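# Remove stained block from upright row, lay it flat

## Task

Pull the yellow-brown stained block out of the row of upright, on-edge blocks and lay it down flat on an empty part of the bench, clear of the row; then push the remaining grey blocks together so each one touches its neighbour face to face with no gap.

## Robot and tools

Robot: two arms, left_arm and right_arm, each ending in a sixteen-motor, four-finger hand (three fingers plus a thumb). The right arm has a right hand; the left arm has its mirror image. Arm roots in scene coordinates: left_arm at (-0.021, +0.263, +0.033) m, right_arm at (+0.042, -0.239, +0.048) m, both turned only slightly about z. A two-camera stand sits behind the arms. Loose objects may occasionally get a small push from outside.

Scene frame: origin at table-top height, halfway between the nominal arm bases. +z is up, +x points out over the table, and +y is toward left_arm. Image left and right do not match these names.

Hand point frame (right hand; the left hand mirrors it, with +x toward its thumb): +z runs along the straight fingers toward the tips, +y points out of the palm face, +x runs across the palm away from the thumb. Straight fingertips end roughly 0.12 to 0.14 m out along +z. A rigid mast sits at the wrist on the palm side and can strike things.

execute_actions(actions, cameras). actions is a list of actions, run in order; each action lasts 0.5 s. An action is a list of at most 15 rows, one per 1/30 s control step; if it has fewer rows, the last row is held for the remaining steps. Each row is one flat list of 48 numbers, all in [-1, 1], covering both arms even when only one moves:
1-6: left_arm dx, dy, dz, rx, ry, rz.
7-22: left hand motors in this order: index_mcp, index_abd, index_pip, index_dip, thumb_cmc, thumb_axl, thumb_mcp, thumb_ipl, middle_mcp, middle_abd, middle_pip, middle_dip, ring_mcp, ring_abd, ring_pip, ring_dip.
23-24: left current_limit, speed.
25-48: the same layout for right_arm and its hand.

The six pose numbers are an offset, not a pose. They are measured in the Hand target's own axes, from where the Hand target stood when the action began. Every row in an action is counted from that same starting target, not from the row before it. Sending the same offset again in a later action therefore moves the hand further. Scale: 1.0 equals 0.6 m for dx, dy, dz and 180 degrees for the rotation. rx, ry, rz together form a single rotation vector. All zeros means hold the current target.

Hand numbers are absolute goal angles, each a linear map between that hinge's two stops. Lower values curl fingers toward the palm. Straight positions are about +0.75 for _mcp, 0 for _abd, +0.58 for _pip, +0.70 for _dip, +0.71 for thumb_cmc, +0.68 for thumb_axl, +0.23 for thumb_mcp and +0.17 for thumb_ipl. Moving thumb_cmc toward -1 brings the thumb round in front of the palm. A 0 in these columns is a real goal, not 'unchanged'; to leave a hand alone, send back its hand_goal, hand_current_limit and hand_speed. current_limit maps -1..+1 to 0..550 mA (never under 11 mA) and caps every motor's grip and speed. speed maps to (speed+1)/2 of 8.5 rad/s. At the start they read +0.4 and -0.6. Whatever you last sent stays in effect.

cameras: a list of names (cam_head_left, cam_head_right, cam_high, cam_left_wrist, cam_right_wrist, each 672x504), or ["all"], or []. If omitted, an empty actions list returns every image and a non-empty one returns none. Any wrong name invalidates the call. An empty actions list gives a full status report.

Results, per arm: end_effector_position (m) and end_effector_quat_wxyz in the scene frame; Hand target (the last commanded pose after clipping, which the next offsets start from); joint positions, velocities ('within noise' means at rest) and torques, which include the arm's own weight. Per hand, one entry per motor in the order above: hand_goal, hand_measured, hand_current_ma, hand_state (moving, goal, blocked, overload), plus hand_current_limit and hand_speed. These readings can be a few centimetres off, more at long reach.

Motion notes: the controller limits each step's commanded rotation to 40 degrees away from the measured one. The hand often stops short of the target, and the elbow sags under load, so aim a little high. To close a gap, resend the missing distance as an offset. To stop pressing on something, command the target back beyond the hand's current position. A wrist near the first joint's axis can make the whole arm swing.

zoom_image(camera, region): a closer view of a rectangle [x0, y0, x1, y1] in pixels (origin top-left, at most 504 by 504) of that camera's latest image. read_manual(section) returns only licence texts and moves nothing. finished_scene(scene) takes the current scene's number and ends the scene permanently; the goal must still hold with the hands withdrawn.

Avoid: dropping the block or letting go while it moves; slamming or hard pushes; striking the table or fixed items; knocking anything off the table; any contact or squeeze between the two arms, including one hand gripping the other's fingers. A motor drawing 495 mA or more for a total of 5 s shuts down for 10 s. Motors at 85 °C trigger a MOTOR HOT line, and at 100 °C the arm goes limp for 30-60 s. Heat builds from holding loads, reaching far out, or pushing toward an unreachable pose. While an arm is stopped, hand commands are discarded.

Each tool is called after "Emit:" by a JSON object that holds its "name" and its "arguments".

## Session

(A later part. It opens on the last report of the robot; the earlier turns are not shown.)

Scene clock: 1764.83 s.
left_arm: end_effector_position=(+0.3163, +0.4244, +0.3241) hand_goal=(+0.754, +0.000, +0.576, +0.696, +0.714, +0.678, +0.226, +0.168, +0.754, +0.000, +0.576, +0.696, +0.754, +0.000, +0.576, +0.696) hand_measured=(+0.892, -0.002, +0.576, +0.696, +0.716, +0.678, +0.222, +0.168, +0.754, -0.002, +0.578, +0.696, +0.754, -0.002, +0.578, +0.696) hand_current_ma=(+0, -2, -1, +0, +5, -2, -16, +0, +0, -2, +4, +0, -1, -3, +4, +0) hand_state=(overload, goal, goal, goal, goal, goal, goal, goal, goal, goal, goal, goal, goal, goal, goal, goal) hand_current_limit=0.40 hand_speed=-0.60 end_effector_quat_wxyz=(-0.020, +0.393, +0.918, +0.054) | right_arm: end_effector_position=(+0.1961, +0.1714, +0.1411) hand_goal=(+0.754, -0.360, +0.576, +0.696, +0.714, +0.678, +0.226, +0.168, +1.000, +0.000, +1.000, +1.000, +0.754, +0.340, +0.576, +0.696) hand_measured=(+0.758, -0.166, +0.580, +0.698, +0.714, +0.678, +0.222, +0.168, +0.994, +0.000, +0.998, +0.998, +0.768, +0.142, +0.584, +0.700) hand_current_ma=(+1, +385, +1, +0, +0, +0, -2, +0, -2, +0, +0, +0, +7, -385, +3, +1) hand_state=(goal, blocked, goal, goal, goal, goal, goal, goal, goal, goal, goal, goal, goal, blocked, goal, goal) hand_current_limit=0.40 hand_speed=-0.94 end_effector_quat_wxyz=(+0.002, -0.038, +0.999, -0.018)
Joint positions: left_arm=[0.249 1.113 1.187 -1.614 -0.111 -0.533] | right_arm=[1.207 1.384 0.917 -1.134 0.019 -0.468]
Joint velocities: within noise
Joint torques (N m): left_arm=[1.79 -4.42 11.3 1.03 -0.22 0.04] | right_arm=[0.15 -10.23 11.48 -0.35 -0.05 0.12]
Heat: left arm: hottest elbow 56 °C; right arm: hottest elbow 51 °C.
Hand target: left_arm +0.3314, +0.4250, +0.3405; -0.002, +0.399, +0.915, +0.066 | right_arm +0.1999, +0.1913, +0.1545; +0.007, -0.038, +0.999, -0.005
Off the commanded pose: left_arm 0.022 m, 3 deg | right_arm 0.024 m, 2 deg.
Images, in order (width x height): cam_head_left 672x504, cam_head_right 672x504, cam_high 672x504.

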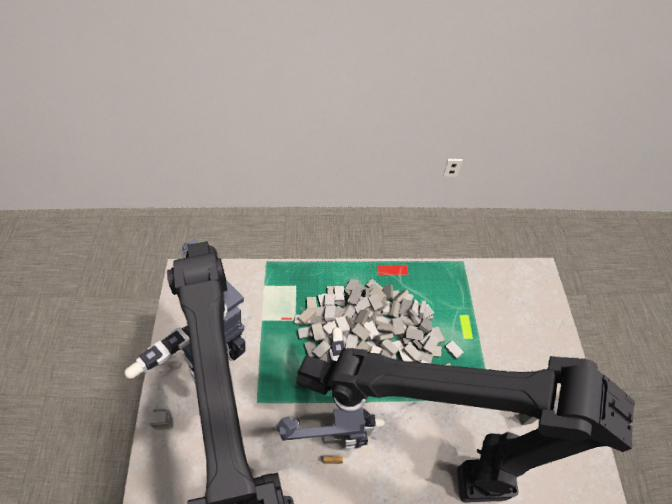

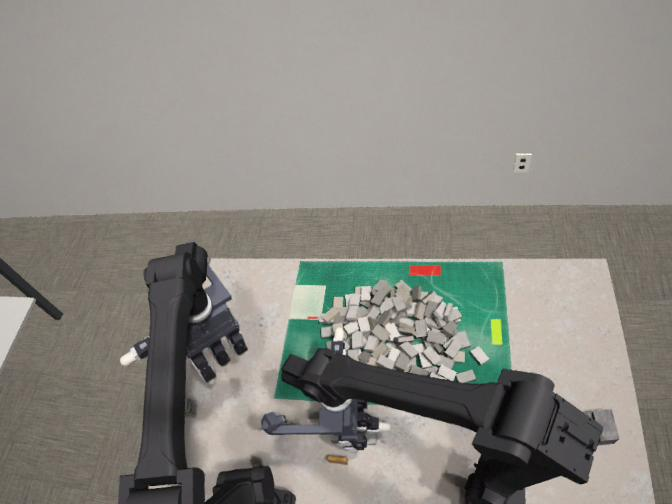

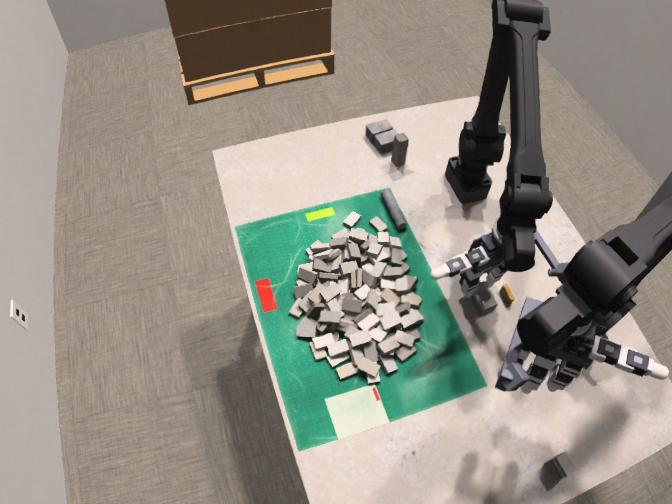

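Emit:
{"name": "execute_actions", "arguments": {"actions": [[[0,0,0,0,0,0,0.754,0,0.576,0.696,0.714,0.678,0.226,0.168,0.754,0,0.576,0.696,0.754,0,0.576,0.696,0.4,-0.6,0,-0.01,-0.03,0,0,0,0.754,-0.36,0.576,0.696,0.714,0.678,0.226,0.168,1,0,1,1,0.754,0.34,0.576,0.696,0.4,-0.94],[0,0,0,0,0,0,0.754,0,0.576,0.696,0.714,0.678,0.226,0.168,0.754,0,0.576,0.696,0.754,0,0.576,0.696,0.4,-0.6,0,-0.02,-0.067,0,0,0,0.754,-0.36,0.576,0.696,0.714,0.678,0.226,0.168,1,0,1,1,0.754,0.34,0.576,0.696,0.4,-0.94]]], "cameras": ["cam_right_wrist", "cam_left_wrist"]}}

Emit:
{"name": "zoom_image", "arguments": {"camera": "cam_left_wrist", "region": [525, 120, 625, 200]}}

Emit:
{"name": "zoom_image", "arguments": {"camera": "cam_right_wrist", "region": [235, 40, 355, 160]}}

Scene clock: 1778.00 s.
left_arm: end_effector_position=(+0.3163, +0.4244, +0.3241) hand_goal=(+0.754, +0.000, +0.576, +0.696, +0.714, +0.678, +0.226, +0.168, +0.754, +0.000, +0.576, +0.696, +0.754, +0.000, +0.576, +0.696) hand_measured=(+0.892, -0.002, +0.576, +0.696, +0.716, +0.678, +0.222, +0.168, +0.754, -0.002, +0.578, +0.696, +0.754, -0.002, +0.578, +0.696) hand_current_ma=(+0, -2, -1, +0, +5, -2, -16, +0, +0, -2, +4, +0, -1, -3, +4, +0) hand_state=(overload, goal, goal, goal, goal, goal, goal, goal, goal, goal, goal, goal, goal, goal, goal, goal) hand_current_limit=0.40 hand_speed=-0.60 end_effector_quat_wxyz=(-0.020, +0.393, +0.918, +0.054) | right_arm: end_effector_position=(+0.1957, +0.1705, +0.1810) hand_goal=(+0.754, -0.360, +0.576, +0.696, +0.714, +0.678, +0.226, +0.168, +1.000, +0.000, +1.000, +1.000, +0.754, +0.340, +0.576, +0.696) hand_measured=(+0.748, -0.166, +0.572, +0.696, +0.714, +0.678, +0.222, +0.168, +0.994, +0.000, +0.998, +0.998, +0.762, +0.142, +0.582, +0.700) hand_current_ma=(-2, +385, -1, +0, +0, +0, -2, +0, -2, +0, +0, +0, +3, -385, +2, +1) hand_state=(goal, blocked, goal, goal, goal, goal, goal, goal, goal, goal, goal, goal, goal, blocked, goal, goal) hand_current_limit=0.40 hand_speed=-0.94 end_effector_quat_wxyz=(+0.004, -0.038, +0.999, -0.015)
Joint positions: left_arm=[0.249 1.113 1.187 -1.614 -0.111 -0.533] | right_arm=[1.207 1.332 0.979 -1.242 0.019 -0.468]
Joint torques (N m): left_arm=[1.79 -4.42 11.3 1.02 -0.22 0.04] | right_arm=[-0.73 -11.4 10.66 -0.59 -0.03 -0.03]
Heat: left arm: hottest elbow 56 °C; right arm: hottest elbow 51 °C.
Hand target: left_arm +0.3314, +0.4250, +0.3405; -0.002, +0.399, +0.915, +0.066 | right_arm +0.2002, +0.1799, +0.1949; +0.007, -0.038, +0.999, -0.005
Off the commanded pose: left_arm 0.022 m, 3 deg | right_arm 0.017 m, 1 deg.
Images, in order (width x height): cam_left_wrist 672x504, cam_right_wrist 672x504.

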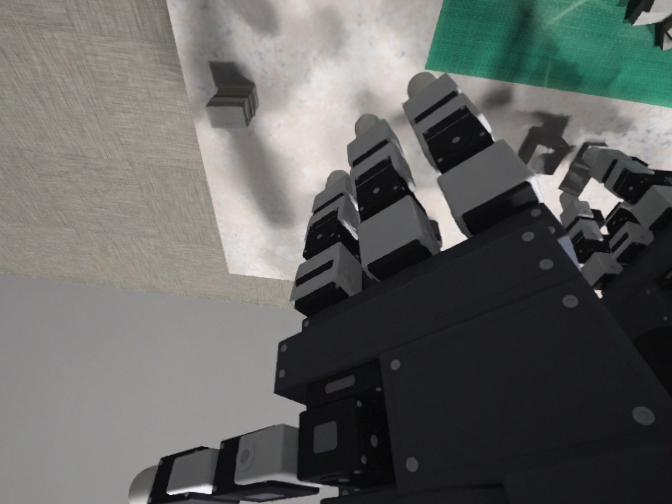

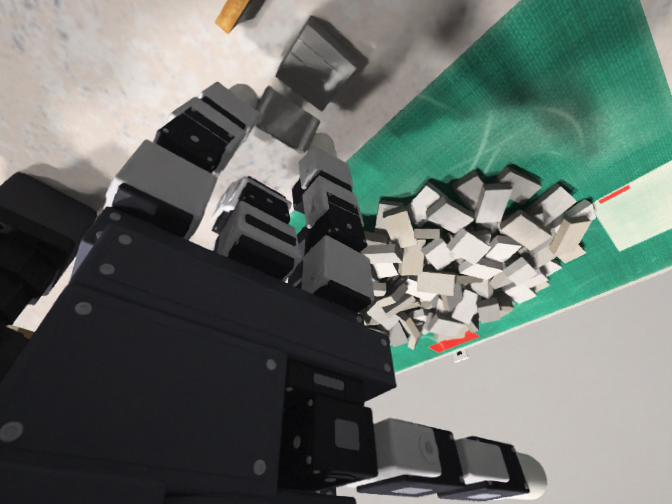

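Scaled by 5.040 from the camera's 672x504 image, which has a finer 960x720 frame.

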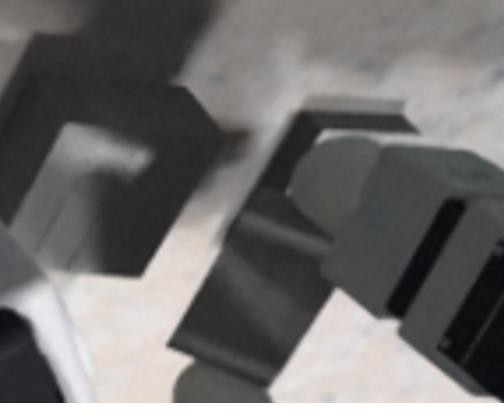

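Scaled by 4.200 from the camera's 672x504 image, which has a finer 960x720 frame.

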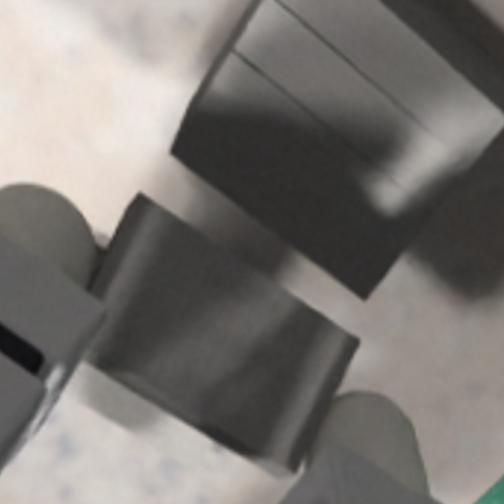

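Emit:
{"name": "zoom_image", "arguments": {"camera": "cam_left_wrist", "region": [550, 150, 610, 205]}}

Emit:
{"name": "zoom_image", "arguments": {"camera": "cam_right_wrist", "region": [245, 75, 335, 160]}}

Scaled by 8.400 from the camera's 672x504 image, which has a finer 960x720 frame.

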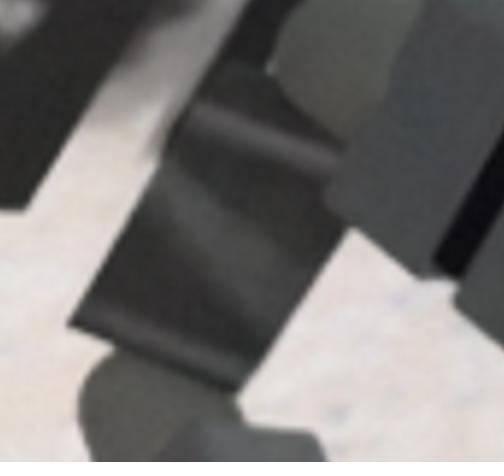

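Scaled by 5.600 from the camera's 672x504 image, which has a finer 960x720 frame.

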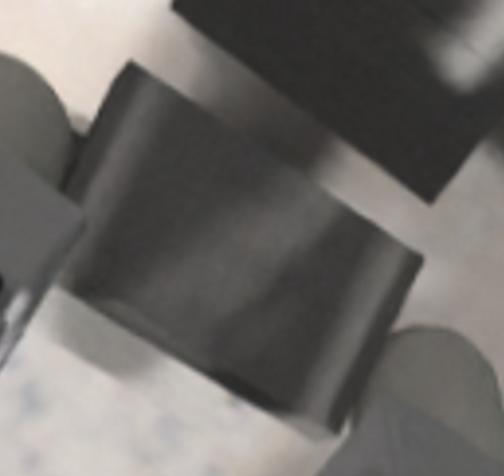

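Emit:
{"name": "zoom_image", "arguments": {"camera": "cam_right_wrist", "region": [270, 0, 380, 110]}}

Scaled by 4.582 from the camera's 672x504 image, which has a finer 960x720 frame.

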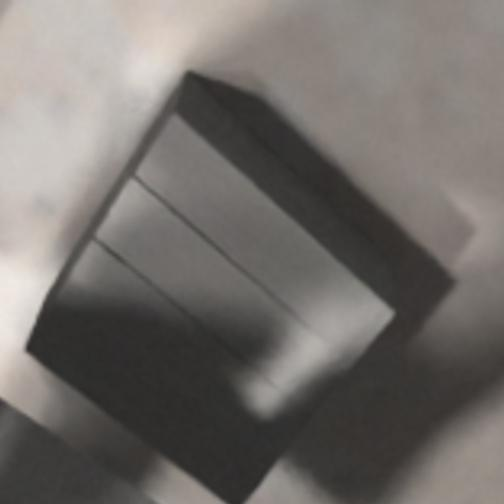

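Emit:
{"name": "execute_actions", "arguments": {"actions": [[[0,0,0,0,0,0,0.754,0,0.576,0.696,0.714,0.678,0.226,0.168,0.754,0,0.576,0.696,0.754,0,0.576,0.696,0.4,-0.6,-0.003,0.03,0,0,0,0,0.754,-0.36,0.576,0.696,0.714,0.678,0.226,0.168,1,0,1,1,0.754,0.34,0.576,0.696,0.4,-0.94],[0,0,0,0,0,0,0.754,0,0.576,0.696,0.714,0.678,0.226,0.168,0.754,0,0.576,0.696,0.754,0,0.576,0.696,0.4,-0.6,-0.006,0.06,0,0,0,0,0.754,-0.36,0.576,0.696,0.714,0.678,0.226,0.168,1,0,1,1,0.754,0.34,0.576,0.696,0.4,-0.94],[0,0,0,0,0,0,0.754,0,0.576,0.696,0.714,0.678,0.226,0.168,0.754,0,0.576,0.696,0.754,0,0.576,0.696,0.4,-0.6,-0.009,0.0954,-0.003,0,0,0,0.754,-0.36,0.576,0.696,0.714,0.678,0.226,0.168,1,0,1,1,0.754,0.34,0.576,0.696,0.4,-0.94]]], "cameras": ["cam_right_wrist", "cam_left_wrist", "cam_high"]}}

Emit:
{"name": "zoom_image", "arguments": {"camera": "cam_right_wrist", "region": [220, 20, 380, 170]}}

Emit:
{"name": "zoom_image", "arguments": {"camera": "cam_left_wrist", "region": [500, 120, 600, 200]}}

Scene clock: 1864.20 s.
left_arm: end_effector_position=(+0.3163, +0.4244, +0.3241) hand_goal=(+0.754, +0.000, +0.576, +0.696, +0.714, +0.678, +0.226, +0.168, +0.754, +0.000, +0.576, +0.696, +0.754, +0.000, +0.576, +0.696) hand_measured=(+0.892, -0.002, +0.576, +0.696, +0.716, +0.678, +0.222, +0.168, +0.754, -0.002, +0.578, +0.696, +0.754, -0.002, +0.578, +0.696) hand_current_ma=(+0, -2, -1, +0, +5, -2, -16, +0, +0, -2, +4, +0, -1, -3, +4, +0) hand_state=(overload, goal, goal, goal, goal, goal, goal, goal, goal, goal, goal, goal, goal, goal, goal, goal) hand_current_limit=0.40 hand_speed=-0.60 end_effector_quat_wxyz=(-0.020, +0.393, +0.918, +0.054) | right_arm: end_effector_position=(+0.1969, +0.2282, +0.1863) hand_goal=(+0.754, -0.360, +0.576, +0.696, +0.714, +0.678, +0.226, +0.168, +1.000, +0.000, +1.000, +1.000, +0.754, +0.340, +0.576, +0.696) hand_measured=(+0.744, -0.166, +0.570, +0.696, +0.714, +0.678, +0.222, +0.168, +0.994, +0.000, +0.998, +0.998, +0.760, +0.142, +0.582, +0.700) hand_current_ma=(-5, +385, -1, +0, +0, +0, -2, +0, -2, +0, +0, +0, +2, -385, +2, +1) hand_state=(goal, blocked, goal, goal, goal, goal, goal, goal, goal, goal, goal, goal, goal, blocked, goal, goal) hand_current_limit=0.40 hand_speed=-0.94 end_effector_quat_wxyz=(+0.004, -0.044, +0.999, -0.013)
Joint positions: left_arm=[0.249 1.113 1.187 -1.614 -0.111 -0.533] | right_arm=[1.255 1.466 1.127 -1.253 0.017 -0.431]
Joint torques (N m): left_arm=[1.55 -4.48 11.29 1.06 -0.22 0.04] | right_arm=[-0.21 -13.45 10.37 -0.43 0.04 0.1]
Heat: left arm: hottest elbow 56 °C; right arm: hottest elbow 51 °C.
Hand target: left_arm +0.3314, +0.4250, +0.3405; -0.002, +0.399, +0.915, +0.066 | right_arm +0.2013, +0.2372, +0.1961; +0.007, -0.038, +0.999, -0.005
Off the commanded pose: left_arm 0.022 m, 3 deg | right_arm 0.014 m, 1 deg.
Images, in order (width x height): cam_high 672x504, cam_left_wrist 672x504, cam_right_wrist 672x504.

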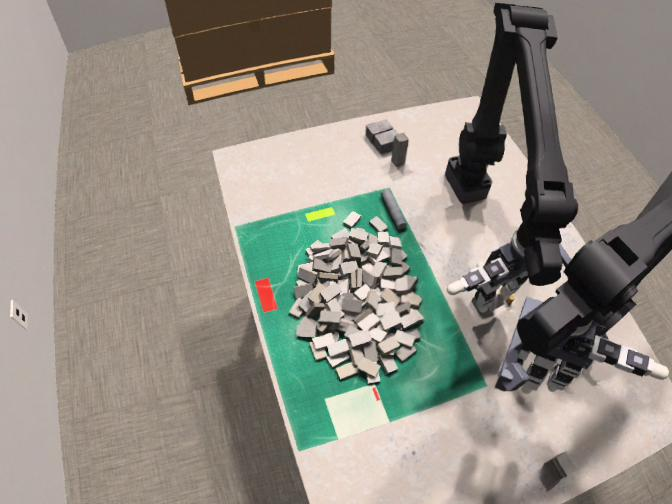

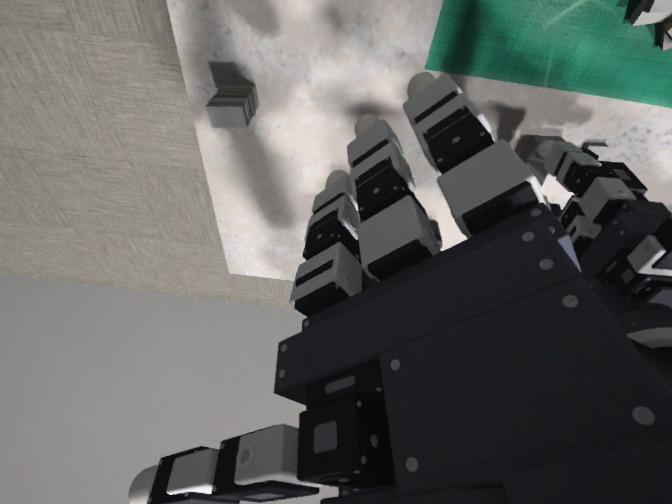

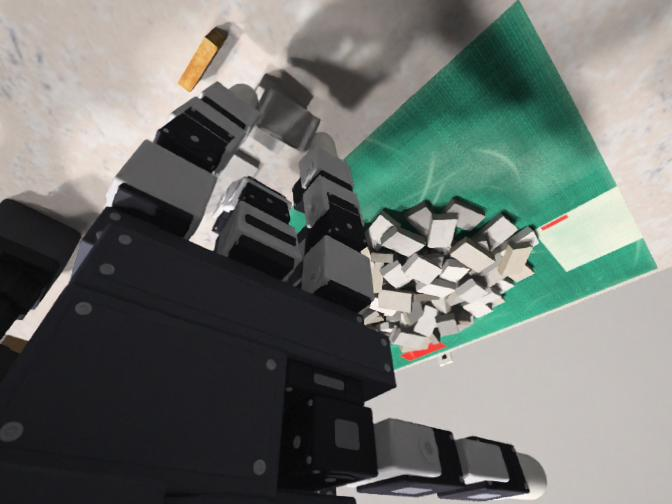

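Scaled by 3.150 from the camera's 672x504 image, which has a finer 960x720 frame.

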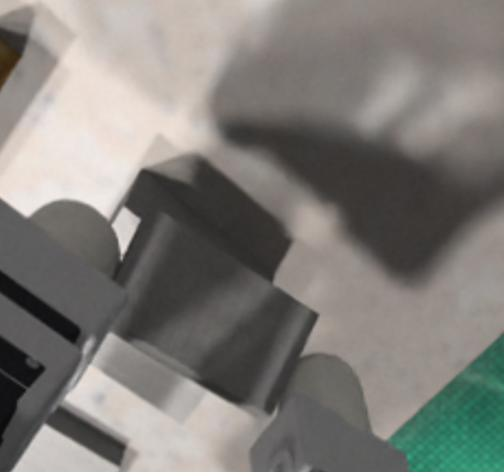

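Scaled by 5.040 from the camera's 672x504 image, which has a finer 960x720 frame.

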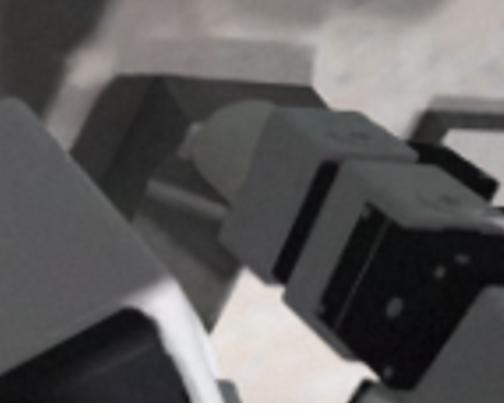

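Emit:
{"name": "execute_actions", "arguments": {"actions": [[[0,0,0,0,0,0,0.754,0,0.576,0.696,0.714,0.678,0.226,0.168,0.754,0,0.576,0.696,0.754,0,0.576,0.696,0.4,-0.6,0.0137,-0.0118,0.02,0,0,0,0.754,-0.36,0.576,0.696,0.714,0.678,0.226,0.168,1,0,1,1,0.754,0.34,0.576,0.696,0.4,-0.94],[0,0,0,0,0,0,0.754,0,0.576,0.696,0.714,0.678,0.226,0.168,0.754,0,0.576,0.696,0.754,0,0.576,0.696,0.4,-0.6,0.0137,-0.0118,0.045,0,0,0,0.754,-0.36,0.576,0.696,0.714,0.678,0.226,0.168,1,0,1,1,0.754,0.34,0.576,0.696,0.4,-0.94],[0,0,0,0,0,0,0.754,0,0.576,0.696,0.714,0.678,0.226,0.168,0.754,0,0.576,0.696,0.754,0,0.576,0.696,0.4,-0.6,0.0137,-0.0118,0.0733,0,0,0,0.754,-0.36,0.576,0.696,0.714,0.678,0.226,0.168,1,0,1,1,0.754,0.34,0.576,0.696,0.4,-0.94]]], "cameras": ["cam_right_wrist", "cam_left_wrist"]}}

Emit:
{"name": "zoom_image", "arguments": {"camera": "cam_right_wrist", "region": [220, 20, 380, 170]}}

Emit:
{"name": "zoom_image", "arguments": {"camera": "cam_left_wrist", "region": [500, 120, 600, 200]}}

Scene clock: 1884.63 s.
left_arm: end_effector_position=(+0.3163, +0.4244, +0.3241) hand_goal=(+0.754, +0.000, +0.576, +0.696, +0.714, +0.678, +0.226, +0.168, +0.754, +0.000, +0.576, +0.696, +0.754, +0.000, +0.576, +0.696) hand_measured=(+0.892, -0.002, +0.576, +0.696, +0.716, +0.678, +0.222, +0.168, +0.754, -0.002, +0.578, +0.696, +0.754, -0.002, +0.578, +0.696) hand_current_ma=(+0, -2, -1, +0, +5, -2, -16, +0, +0, -2, +4, +0, -1, -3, +4, +0) hand_state=(overload, goal, goal, goal, goal, goal, goal, goal, goal, goal, goal, goal, goal, goal, goal, goal) hand_current_limit=0.40 hand_speed=-0.60 end_effector_quat_wxyz=(-0.020, +0.393, +0.918, +0.054) | right_arm: end_effector_position=(+0.1959, +0.2235, +0.1559) hand_goal=(+0.754, -0.360, +0.576, +0.696, +0.714, +0.678, +0.226, +0.168, +1.000, +0.000, +1.000, +1.000, +0.754, +0.340, +0.576, +0.696) hand_measured=(+0.744, -0.166, +0.570, +0.694, +0.714, +0.678, +0.222, +0.168, +0.994, +0.000, +0.998, +0.998, +0.760, +0.142, +0.580, +0.698) hand_current_ma=(-5, +385, -2, +0, +0, +0, -2, +0, -2, +0, +0, +0, +2, -385, +1, +0) hand_state=(goal, blocked, goal, goal, goal, goal, goal, goal, goal, goal, goal, goal, goal, blocked, goal, goal) hand_current_limit=0.40 hand_speed=-0.94 end_effector_quat_wxyz=(+0.007, -0.039, +0.999, -0.006)
Joint positions: left_arm=[0.249 1.113 1.187 -1.614 -0.111 -0.533] | right_arm=[1.256 1.476 1.049 -1.15 0.017 -0.42]
Joint torques (N m): left_arm=[1.67 -4.48 11.32 1.03 -0.22 0.04] | right_arm=[0.21 -12.45 8.17 0.28 0.05 0.13]
Heat: left arm: hottest elbow 56 °C; right arm: hottest elbow 49 °C.
Hand target: left_arm +0.3314, +0.4250, +0.3405; -0.002, +0.399, +0.915, +0.066 | right_arm +0.1943, +0.2292, +0.1522; +0.007, -0.038, +0.999, -0.005
Off the commanded pose: left_arm 0.022 m, 3 deg | right_arm 0.007 m, 0 deg.
Images, in order (width x height): cam_left_wrist 672x504, cam_right_wrist 672x504.

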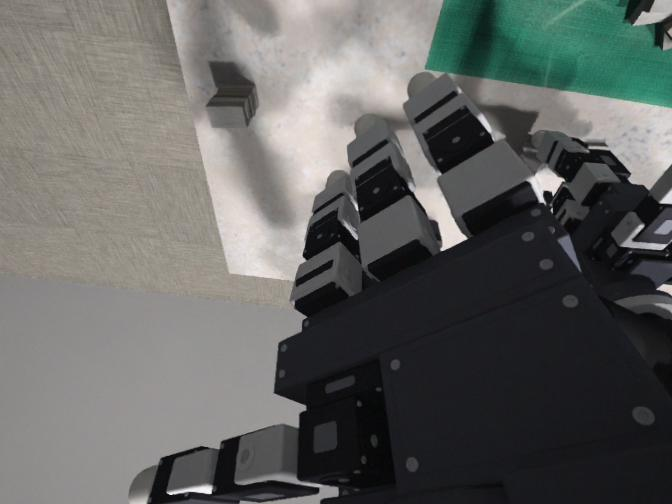

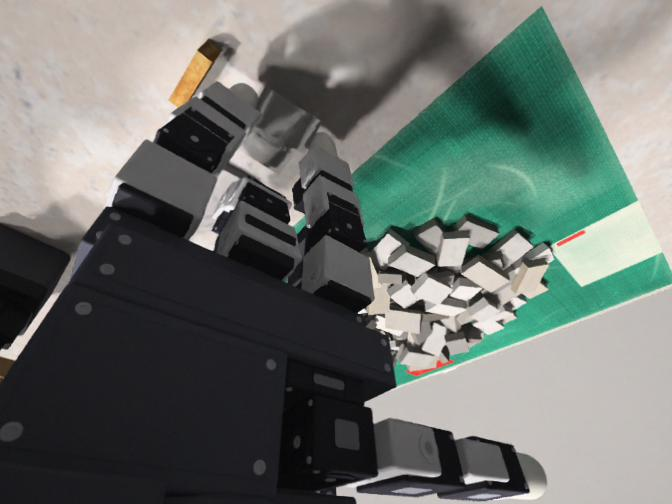

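Scaled by 3.150 from the camera's 672x504 image, which has a finer 960x720 frame.

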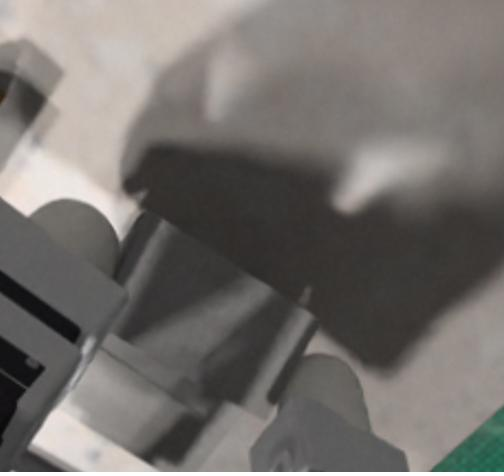

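Scaled by 5.040 from the camera's 672x504 image, which has a finer 960x720 frame.

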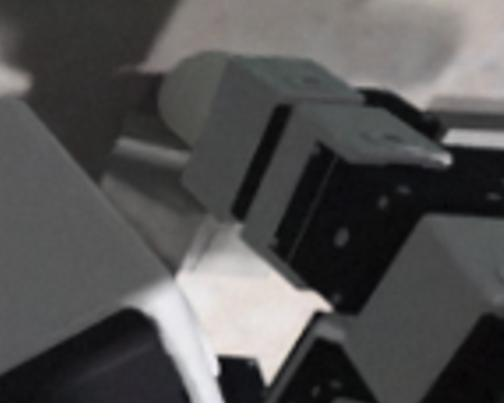

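Emit:
{"name": "execute_actions", "arguments": {"actions": [[[0,0,0,0,0,0,0.754,0,0.576,0.696,0.714,0.678,0.226,0.168,0.754,0,0.576,0.696,0.754,0,0.576,0.696,0.4,-0.6,0,0.0067,0,0,0,0,0.754,-0.36,0.576,0.696,0.714,0.678,0.226,0.168,1,0,1,1,0.754,0.34,0.576,0.696,0.4,-0.94],[0,0,0,0,0,0,0.754,0,0.576,0.696,0.714,0.678,0.226,0.168,0.754,0,0.576,0.696,0.754,0,0.576,0.696,0.4,-0.6,0,0.0133,0.003,0,0,0,0.754,-0.36,0.576,0.696,0.714,0.678,0.226,0.168,1,0,1,1,0.754,0.34,0.576,0.696,0.4,-0.94]]]}}

Scene clock: 1896.60 s.
left_arm: end_effector_position=(+0.3163, +0.4244, +0.3241) hand_goal=(+0.754, +0.000, +0.576, +0.696, +0.714, +0.678, +0.226, +0.168, +0.754, +0.000, +0.576, +0.696, +0.754, +0.000, +0.576, +0.696) hand_measured=(+0.892, -0.002, +0.576, +0.696, +0.716, +0.678, +0.222, +0.168, +0.754, -0.002, +0.578, +0.696, +0.754, -0.002, +0.578, +0.696) hand_current_ma=(+0, -2, -1, +0, +5, -2, -16, +0, +0, -2, +4, +0, -1, -3, +4, +0) hand_state=(overload, goal, goal, goal, goal, goal, goal, goal, goal, goal, goal, goal, goal, goal, goal, goal) hand_current_limit=0.40 hand_speed=-0.60 end_effector_quat_wxyz=(-0.020, +0.393, +0.918, +0.054) | right_arm: end_effector_position=(+0.1936, +0.2251, +0.1533) hand_goal=(+0.754, -0.360, +0.576, +0.696, +0.714, +0.678, +0.226, +0.168, +1.000, +0.000, +1.000, +1.000, +0.754, +0.340, +0.576, +0.696) hand_measured=(+0.744, -0.166, +0.570, +0.694, +0.714, +0.678, +0.222, +0.168, +0.994, +0.000, +0.998, +0.998, +0.760, +0.142, +0.580, +0.698) hand_current_ma=(-5, +385, -2, +0, +0, +0, -2, +0, -2, +0, +0, +0, +2, -385, +1, +0) hand_state=(goal, blocked, goal, goal, goal, goal, goal, goal, goal, goal, goal, goal, goal, blocked, goal, goal) hand_current_limit=0.40 hand_speed=-0.94 end_effector_quat_wxyz=(+0.006, -0.038, +0.999, -0.007)
Joint positions: left_arm=[0.249 1.113 1.187 -1.614 -0.111 -0.533] | right_arm=[1.263 1.483 1.049 -1.146 0.017 -0.413]
Joint torques (N m): left_arm=[1.67 -4.37 11.33 1.02 -0.21 0.04] | right_arm=[0.38 -11.34 9.51 0.23 0.05 0.12]
Heat: left arm: hottest elbow 56 °C; right arm: hottest elbow 48 °C.
Hand target: left_arm +0.3314, +0.4250, +0.3405; -0.002, +0.399, +0.915, +0.066 | right_arm +0.1937, +0.2371, +0.1503; +0.007, -0.038, +0.999, -0.005
Off the commanded pose: left_arm 0.022 m, 3 deg | right_arm 0.012 m, 0 deg.

Emit:
{"name": "execute_actions", "arguments": {"actions": [[[0,0,0,0,0,0,0.754,0,0.576,0.696,0.714,0.678,0.226,0.168,0.754,0,0.576,0.696,0.754,0,0.576,0.696,0.4,-0.6,-0.004,0.01,-0.005,0,0,0,0.754,-0.36,0.576,0.696,0.714,0.678,0.226,0.168,1,0,1,1,0.754,0.34,0.576,0.696,0.4,-0.94]]], "cameras": ["cam_right_wrist", "cam_left_wrist"]}}

Emit:
{"name": "zoom_image", "arguments": {"camera": "cam_right_wrist", "region": [220, 20, 380, 170]}}

Scene clock: 1907.27 s.
left_arm: end_effector_position=(+0.3163, +0.4244, +0.3241) hand_goal=(+0.754, +0.000, +0.576, +0.696, +0.714, +0.678, +0.226, +0.168, +0.754, +0.000, +0.576, +0.696, +0.754, +0.000, +0.576, +0.696) hand_measured=(+0.892, -0.002, +0.576, +0.696, +0.716, +0.678, +0.222, +0.168, +0.754, -0.002, +0.578, +0.696, +0.754, -0.002, +0.578, +0.696) hand_current_ma=(+0, -2, -1, +0, +5, -2, -16, +0, +0, -2, +4, +0, -1, -3, +4, +0) hand_state=(overload, goal, goal, goal, goal, goal, goal, goal, goal, goal, goal, goal, goal, goal, goal, goal) hand_current_limit=0.40 hand_speed=-0.60 end_effector_quat_wxyz=(-0.020, +0.393, +0.918, +0.054) | right_arm: end_effector_position=(+0.1952, +0.2301, +0.1530) hand_goal=(+0.754, -0.360, +0.576, +0.696, +0.714, +0.678, +0.226, +0.168, +1.000, +0.000, +1.000, +1.000, +0.754, +0.340, +0.576, +0.696) hand_measured=(+0.744, -0.166, +0.570, +0.694, +0.714, +0.678, +0.222, +0.168, +0.994, +0.000, +0.998, +0.998, +0.756, +0.142, +0.580, +0.698) hand_current_ma=(-5, +385, -2, +0, +0, +0, -2, +0, -2, +0, +0, +0, +1, -385, +1, +0) hand_state=(goal, blocked, goal, goal, goal, goal, goal, goal, goal, goal, goal, goal, goal, blocked, goal, goal) hand_current_limit=0.40 hand_speed=-0.94 end_effector_quat_wxyz=(+0.006, -0.038, +0.999, -0.007)
Joint positions: left_arm=[0.249 1.113 1.187 -1.614 -0.111 -0.533] | right_arm=[1.263 1.496 1.063 -1.146 0.016 -0.412]
Joint torques (N m): left_arm=[1.73 -4.37 11.32 1.03 -0.21 0.05] | right_arm=[0.15 -11.63 10.19 -0.13 0.07 0.12]
Heat: left arm: hottest elbow 56 °C; right arm: hottest elbow 47 °C.
Hand target: left_arm +0.3314, +0.4250, +0.3405; -0.002, +0.399, +0.915, +0.066 | right_arm +0.1956, +0.2432, +0.1532; +0.007, -0.038, +0.999, -0.005
Off the commanded pose: left_arm 0.022 m, 3 deg | right_arm 0.013 m, 0 deg.
Images, in order (width x height): cam_left_wrist 672x504, cam_right_wrist 672x504.

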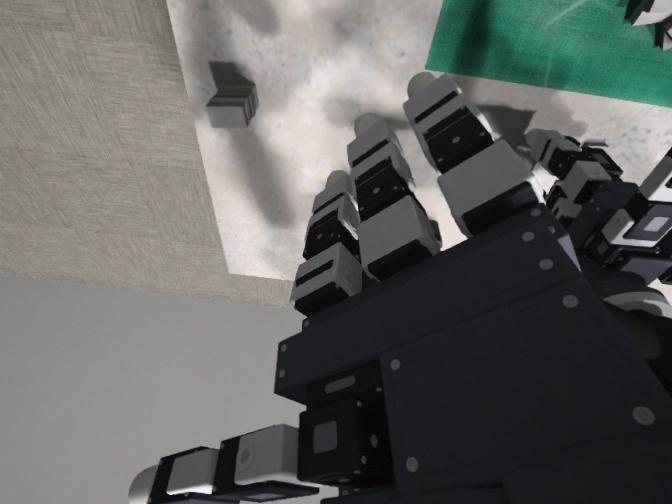

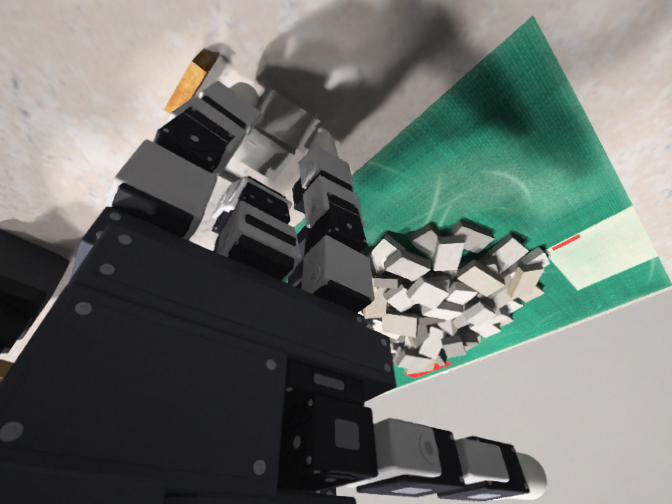

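Scaled by 3.150 from the camera's 672x504 image, which has a finer 960x720 frame.

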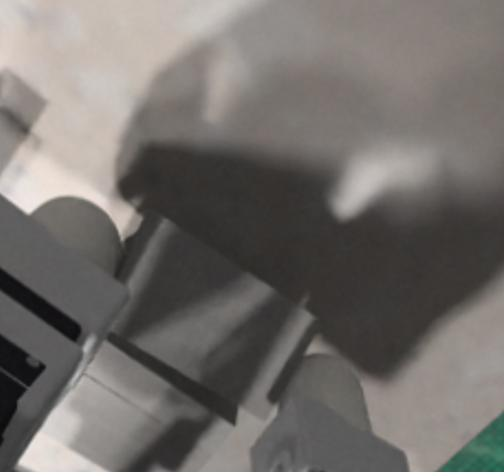

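Emit:
{"name": "execute_actions", "arguments": {"actions": [[[0,0,0,0,0,0,0.754,0,0.576,0.696,0.714,0.678,0.226,0.168,0.754,0,0.576,0.696,0.754,0,0.576,0.696,0.4,-0.6,0.001,-0.009,-0.015,0,0,0,0.754,-0.36,0.576,0.696,0.714,0.678,0.226,0.168,1,0,1,1,0.754,0.34,0.576,0.696,0.4,-0.94],[0,0,0,0,0,0,0.754,0,0.576,0.696,0.714,0.678,0.226,0.168,0.754,0,0.576,0.696,0.754,0,0.576,0.696,0.4,-0.6,0.001,-0.018,-0.035,0,0,0,0.754,-0.36,0.576,0.696,0.714,0.678,0.226,0.168,1,0,1,1,0.754,0.34,0.576,0.696,0.4,-0.94]],[[0,0,0,0,0,0,0.754,0,0.576,0.696,0.714,0.678,0.226,0.168,0.754,0,0.576,0.696,0.754,0,0.576,0.696,0.4,-0.6,0.001,0,0.02,0,0,0,0.754,-0.36,0.576,0.696,0.714,0.678,0.226,0.168,1,0,1,1,0.754,0.34,0.576,0.696,0.4,-0.94],[0,0,0,0,0,0,0.754,0,0.576,0.696,0.714,0.678,0.226,0.168,0.754,0,0.576,0.696,0.754,0,0.576,0.696,0.4,-0.6,0.002,0,0.038,0,0,0,0.754,-0.36,0.576,0.696,0.714,0.678,0.226,0.168,1,0,1,1,0.754,0.34,0.576,0.696,0.4,-0.94]]], "cameras": ["cam_right_wrist", "cam_left_wrist"]}}

Emit:
{"name": "zoom_image", "arguments": {"camera": "cam_right_wrist", "region": [220, 20, 380, 170]}}

Scene clock: 1931.93 s.
left_arm: end_effector_position=(+0.3163, +0.4244, +0.3241) hand_goal=(+0.754, +0.000, +0.576, +0.696, +0.714, +0.678, +0.226, +0.168, +0.754, +0.000, +0.576, +0.696, +0.754, +0.000, +0.576, +0.696) hand_measured=(+0.892, -0.002, +0.576, +0.696, +0.716, +0.678, +0.222, +0.168, +0.754, -0.002, +0.578, +0.696, +0.754, -0.002, +0.578, +0.696) hand_current_ma=(+0, -2, -1, +0, +5, -2, -16, +0, +0, -2, +4, +0, -1, -3, +4, +0) hand_state=(overload, goal, goal, goal, goal, goal, goal, goal, goal, goal, goal, goal, goal, goal, goal, goal) hand_current_limit=0.40 hand_speed=-0.60 end_effector_quat_wxyz=(-0.020, +0.393, +0.918, +0.054) | right_arm: end_effector_position=(+0.1951, +0.2292, +0.1562) hand_goal=(+0.754, -0.360, +0.576, +0.696, +0.714, +0.678, +0.226, +0.168, +1.000, +0.000, +1.000, +1.000, +0.754, +0.340, +0.576, +0.696) hand_measured=(+0.738, -0.166, +0.564, +0.692, +0.714, +0.678, +0.222, +0.168, +0.994, +0.000, +0.998, +0.998, +0.762, +0.142, +0.580, +0.698) hand_current_ma=(-10, +385, -5, -1, +0, +0, -2, +0, -2, +0, +0, +0, +3, -385, +1, +0) hand_state=(goal, blocked, goal, goal, goal, goal, goal, goal, goal, goal, goal, goal, goal, blocked, goal, goal) hand_current_limit=0.40 hand_speed=-0.94 end_effector_quat_wxyz=(+0.008, -0.038, +0.999, -0.005)
Joint positions: left_arm=[0.249 1.113 1.187 -1.614 -0.111 -0.533] | right_arm=[1.263 1.488 1.062 -1.149 0.018 -0.412]
Joint torques (N m): left_arm=[1.67 -4.37 11.3 1.03 -0.21 0.04] | right_arm=[-0.32 -12.81 7.79 0.25 0.02 0.05]
Heat: left arm: hottest elbow 56 °C; right arm: hottest elbow 49 °C.
Hand target: left_arm +0.3314, +0.4250, +0.3405; -0.002, +0.399, +0.915, +0.066 | right_arm +0.1947, +0.2323, +0.1515; +0.007, -0.038, +0.999, -0.005
Off the commanded pose: left_arm 0.022 m, 3 deg | right_arm 0.006 m, 0 deg.
Images, in order (width x height): cam_left_wrist 672x504, cam_right_wrist 672x504.

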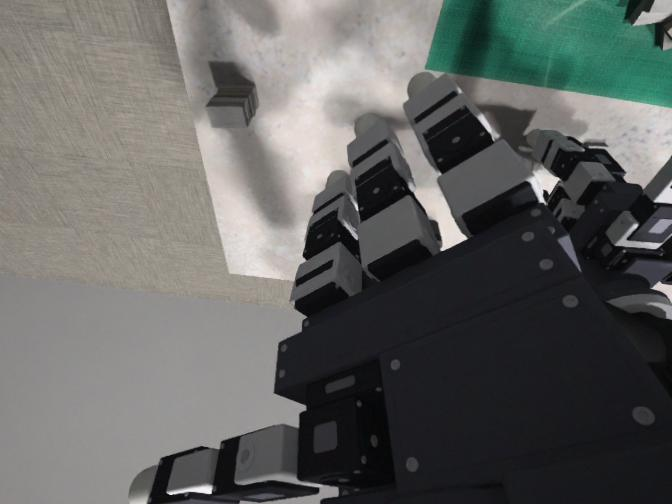

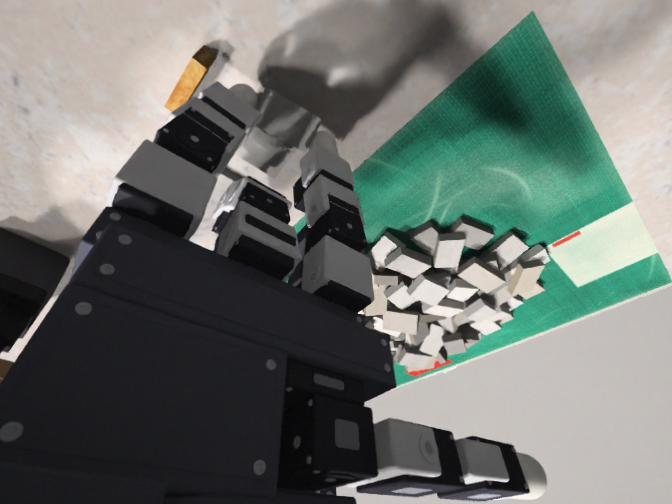

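Scaled by 3.150 from the camera's 672x504 image, which has a finer 960x720 frame.

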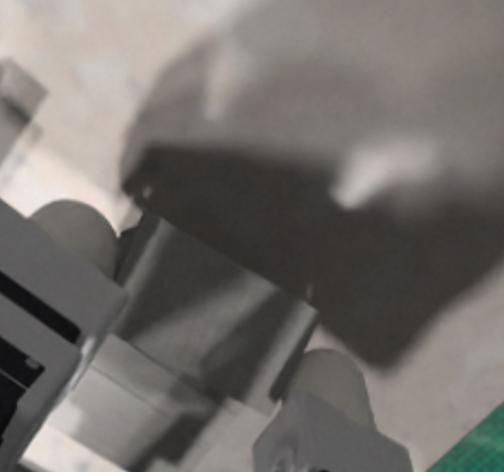

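Emit:
{"name": "execute_actions", "arguments": {"actions": [[[0,0,0,0,0,0,0.754,0,0.576,0.696,0.714,0.678,0.226,0.168,0.754,0,0.576,0.696,0.754,0,0.576,0.696,0.4,-0.6,0,-0.006,0.004,0,0,0,0.754,-0.36,0.576,0.696,0.714,0.678,0.226,0.168,1,0,1,1,0.754,0.34,0.576,0.696,0.4,-0.94],[0,0,0,0,0,0,0.754,0,0.576,0.696,0.714,0.678,0.226,0.168,0.754,0,0.576,0.696,0.754,0,0.576,0.696,0.4,-0.6,0,-0.0115,0.01,0,0,0,0.754,-0.36,0.576,0.696,0.714,0.678,0.226,0.168,1,0,1,1,0.754,0.34,0.576,0.696,0.4,-0.94]]], "cameras": ["cam_right_wrist"]}}

Emit:
{"name": "zoom_image", "arguments": {"camera": "cam_right_wrist", "region": [220, 40, 340, 170]}}

Scene clock: 1955.90 s.
left_arm: end_effector_position=(+0.3163, +0.4244, +0.3241) hand_goal=(+0.754, +0.000, +0.576, +0.696, +0.714, +0.678, +0.226, +0.168, +0.754, +0.000, +0.576, +0.696, +0.754, +0.000, +0.576, +0.696) hand_measured=(+0.892, -0.002, +0.576, +0.696, +0.716, +0.678, +0.222, +0.168, +0.754, -0.002, +0.578, +0.696, +0.754, -0.002, +0.578, +0.696) hand_current_ma=(+0, -2, -1, +0, +5, -2, -16, +0, +0, -2, +4, +0, -1, -3, +4, +0) hand_state=(overload, goal, goal, goal, goal, goal, goal, goal, goal, goal, goal, goal, goal, goal, goal, goal) hand_current_limit=0.40 hand_speed=-0.60 end_effector_quat_wxyz=(-0.020, +0.393, +0.918, +0.054) | right_arm: end_effector_position=(+0.1944, +0.2272, +0.1500) hand_goal=(+0.754, -0.360, +0.576, +0.696, +0.714, +0.678, +0.226, +0.168, +1.000, +0.000, +1.000, +1.000, +0.754, +0.340, +0.576, +0.696) hand_measured=(+0.738, -0.166, +0.564, +0.692, +0.714, +0.678, +0.222, +0.168, +0.994, +0.000, +0.998, +0.998, +0.752, +0.142, +0.578, +0.698) hand_current_ma=(-10, +385, -5, -1, +0, +0, -2, +0, -2, +0, +0, +0, +0, -385, +0, +0) hand_state=(goal, blocked, goal, goal, goal, goal, goal, goal, goal, goal, goal, goal, goal, blocked, goal, goal) hand_current_limit=0.40 hand_speed=-0.94 end_effector_quat_wxyz=(+0.008, -0.038, +0.999, -0.003)
Joint positions: left_arm=[0.249 1.113 1.187 -1.614 -0.111 -0.533] | right_arm=[1.263 1.488 1.044 -1.127 0.017 -0.412]
Joint torques (N m): left_arm=[1.67 -4.42 11.33 1.05 -0.22 0.04] | right_arm=[-0.85 -13.63 7.16 0.13 0.05 -0.03]
Heat: left arm: hottest elbow 56 °C; right arm: hottest elbow 48 °C.
Hand target: left_arm +0.3314, +0.4250, +0.3405; -0.002, +0.399, +0.915, +0.066 | right_arm +0.1954, +0.2255, +0.1457; +0.008, -0.038, +0.999, -0.005
Off the commanded pose: left_arm 0.022 m, 3 deg | right_arm 0.005 m, 0 deg.
Images, in order (width x height): cam_right_wrist 672x504.

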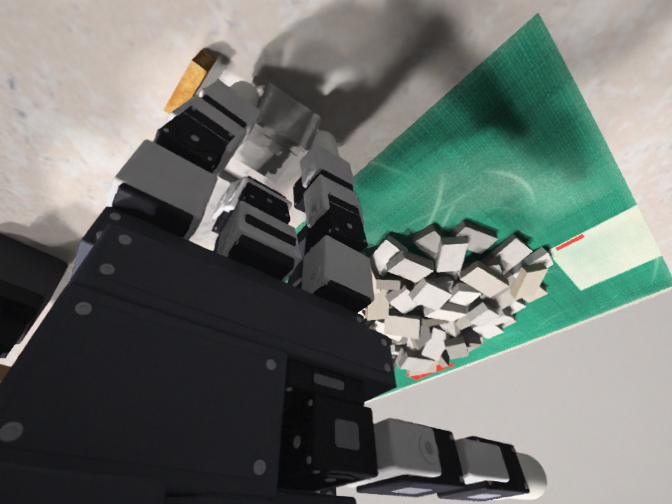

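Scaled by 3.877 from the camera's 672x504 image, which has a finer 960x720 frame.

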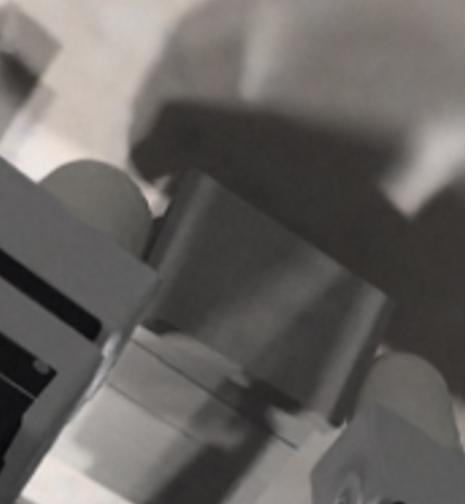

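Emit:
{"name": "execute_actions", "arguments": {"actions": [[[0,0,0,0,0,0,0.754,0,0.576,0.696,0.714,0.678,0.226,0.168,0.754,0,0.576,0.696,0.754,0,0.576,0.696,0.4,-0.6,0,0,0.006,0,0,0,0.754,-0.36,0.576,0.696,0.714,0.678,0.226,0.168,1,0,1,1,0.754,0.34,0.576,0.696,0.4,-0.94],[0,0,0,0,0,0,0.754,0,0.576,0.696,0.714,0.678,0.226,0.168,0.754,0,0.576,0.696,0.754,0,0.576,0.696,0.4,-0.6,0,0.001,0.013,0,0,0,0.754,-0.36,0.576,0.696,0.714,0.678,0.226,0.168,1,0,1,1,0.754,0.34,0.576,0.696,0.4,-0.94]]], "cameras": ["cam_right_wrist"]}}

Emit:
{"name": "zoom_image", "arguments": {"camera": "cam_right_wrist", "region": [220, 40, 340, 170]}}

Scene clock: 1964.77 s.
left_arm: end_effector_position=(+0.3163, +0.4244, +0.3241) hand_goal=(+0.754, +0.000, +0.576, +0.696, +0.714, +0.678, +0.226, +0.168, +0.754, +0.000, +0.576, +0.696, +0.754, +0.000, +0.576, +0.696) hand_measured=(+0.892, -0.002, +0.576, +0.696, +0.716, +0.678, +0.222, +0.168, +0.754, -0.002, +0.578, +0.696, +0.754, -0.002, +0.578, +0.696) hand_current_ma=(+0, -2, -1, +0, +5, -2, -16, +0, +0, -2, +4, +0, -1, -3, +4, +0) hand_state=(overload, goal, goal, goal, goal, goal, goal, goal, goal, goal, goal, goal, goal, goal, goal, goal) hand_current_limit=0.40 hand_speed=-0.60 end_effector_quat_wxyz=(-0.020, +0.393, +0.918, +0.054) | right_arm: end_effector_position=(+0.1946, +0.2277, +0.1468) hand_goal=(+0.754, -0.360, +0.576, +0.696, +0.714, +0.678, +0.226, +0.168, +1.000, +0.000, +1.000, +1.000, +0.754, +0.340, +0.576, +0.696) hand_measured=(+0.738, -0.166, +0.564, +0.692, +0.714, +0.678, +0.222, +0.168, +0.994, +0.000, +0.998, +0.998, +0.752, +0.142, +0.578, +0.698) hand_current_ma=(-10, +385, -5, -1, +0, +0, -2, +0, -2, +0, +0, +0, +0, -385, +0, +0) hand_state=(goal, blocked, goal, goal, goal, goal, goal, goal, goal, goal, goal, goal, goal, blocked, goal, goal) hand_current_limit=0.40 hand_speed=-0.94 end_effector_quat_wxyz=(+0.010, -0.038, +0.999, +0.001)
Joint positions: left_arm=[0.249 1.113 1.187 -1.614 -0.111 -0.533] | right_arm=[1.263 1.488 1.032 -1.105 0.017 -0.412]
Joint torques (N m): left_arm=[1.61 -4.42 11.33 1.03 -0.22 0.05] | right_arm=[-0.62 -12.57 7.17 0.12 0.04 -0.02]
Heat: left arm: hottest elbow 56 °C; right arm: hottest elbow 47 °C.
Hand target: left_arm +0.3314, +0.4250, +0.3405; -0.002, +0.399, +0.915, +0.066 | right_arm +0.1954, +0.2259, +0.1378; +0.008, -0.038, +0.999, -0.005
Off the commanded pose: left_arm 0.022 m, 3 deg | right_arm 0.009 m, 1 deg.
Images, in order (width x height): cam_right_wrist 672x504.

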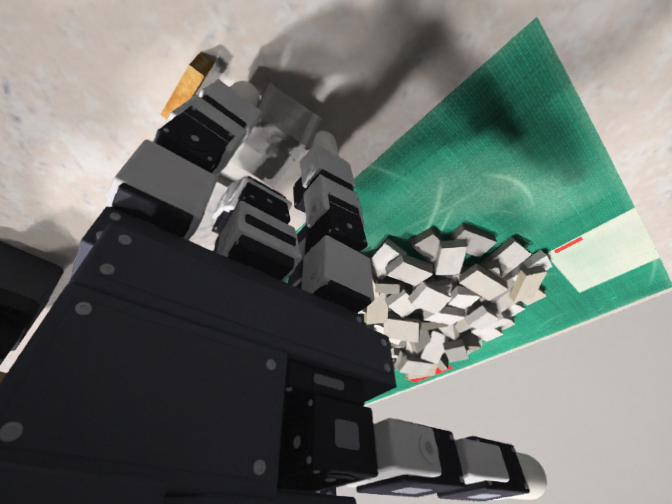

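Scaled by 3.877 from the camera's 672x504 image, which has a finer 960x720 frame.

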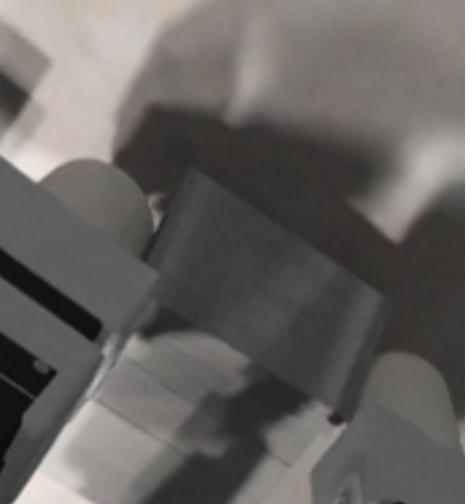

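Emit:
{"name": "execute_actions", "arguments": {"actions": [[[0,0,0,0,0,0,0.754,0,0.576,0.696,0.714,0.678,0.226,0.168,0.754,0,0.576,0.696,0.754,0,0.576,0.696,0.4,-0.6,0,0,0.005,0,0,0,0.754,-0.36,0.576,0.696,0.714,0.678,0.226,0.168,1,0,1,1,0.754,0.34,0.576,0.696,0.4,-0.94],[0,0,0,0,0,0,0.754,0,0.576,0.696,0.714,0.678,0.226,0.168,0.754,0,0.576,0.696,0.754,0,0.576,0.696,0.4,-0.6,0,0.001,0.01,0,0,0,0.754,-0.36,0.576,0.696,0.714,0.678,0.226,0.168,1,0,1,1,0.754,0.34,0.576,0.696,0.4,-0.94]]], "cameras": ["cam_right_wrist"]}}

Emit:
{"name": "zoom_image", "arguments": {"camera": "cam_right_wrist", "region": [220, 40, 340, 170]}}

Scene clock: 1981.17 s.
left_arm: end_effector_position=(+0.3163, +0.4244, +0.3241) hand_goal=(+0.754, +0.000, +0.576, +0.696, +0.714, +0.678, +0.226, +0.168, +0.754, +0.000, +0.576, +0.696, +0.754, +0.000, +0.576, +0.696) hand_measured=(+0.892, -0.002, +0.576, +0.696, +0.716, +0.678, +0.222, +0.168, +0.754, -0.002, +0.578, +0.696, +0.754, -0.002, +0.578, +0.696) hand_current_ma=(+0, -2, -1, +0, +5, -2, -16, +0, +0, -2, +4, +0, -1, -3, +4, +0) hand_state=(overload, goal, goal, goal, goal, goal, goal, goal, goal, goal, goal, goal, goal, goal, goal, goal) hand_current_limit=0.40 hand_speed=-0.60 end_effector_quat_wxyz=(-0.020, +0.393, +0.918, +0.054) | right_arm: end_effector_position=(+0.1946, +0.2279, +0.1443) hand_goal=(+0.754, -0.360, +0.576, +0.696, +0.714, +0.678, +0.226, +0.168, +1.000, +0.000, +1.000, +1.000, +0.754, +0.340, +0.576, +0.696) hand_measured=(+0.738, -0.166, +0.564, +0.692, +0.714, +0.678, +0.222, +0.168, +0.994, +0.000, +0.998, +0.998, +0.752, +0.142, +0.578, +0.698) hand_current_ma=(-10, +385, -5, -1, +0, +0, -2, +0, -2, +0, +0, +0, +0, -385, +0, +0) hand_state=(goal, blocked, goal, goal, goal, goal, goal, goal, goal, goal, goal, goal, goal, blocked, goal, goal) hand_current_limit=0.40 hand_speed=-0.94 end_effector_quat_wxyz=(+0.011, -0.038, +0.999, +0.005)
Joint positions: left_arm=[0.249 1.113 1.187 -1.614 -0.111 -0.533] | right_arm=[1.263 1.488 1.023 -1.089 0.017 -0.412]
Joint torques (N m): left_arm=[1.67 -4.37 11.3 1.03 -0.21 0.04] | right_arm=[-0.73 -11.81 7.21 0.16 0.04 -0.02]
Heat: left arm: hottest elbow 56 °C; right arm: hottest elbow 46 °C.
Hand target: left_arm +0.3314, +0.4250, +0.3405; -0.002, +0.399, +0.915, +0.066 | right_arm +0.1955, +0.2265, +0.1318; +0.008, -0.038, +0.999, -0.005
Off the commanded pose: left_arm 0.022 m, 3 deg | right_arm 0.013 m, 1 deg.
Images, in order (width x height): cam_right_wrist 672x504.

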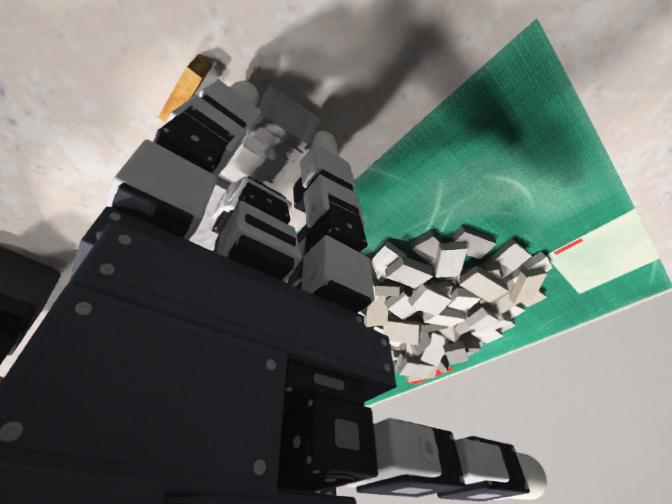

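Scaled by 3.877 from the camera's 672x504 image, which has a finer 960x720 frame.

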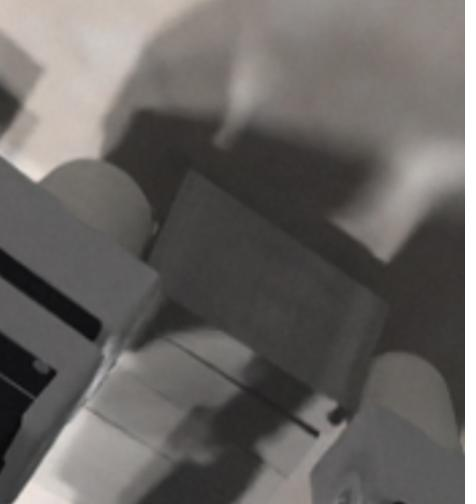

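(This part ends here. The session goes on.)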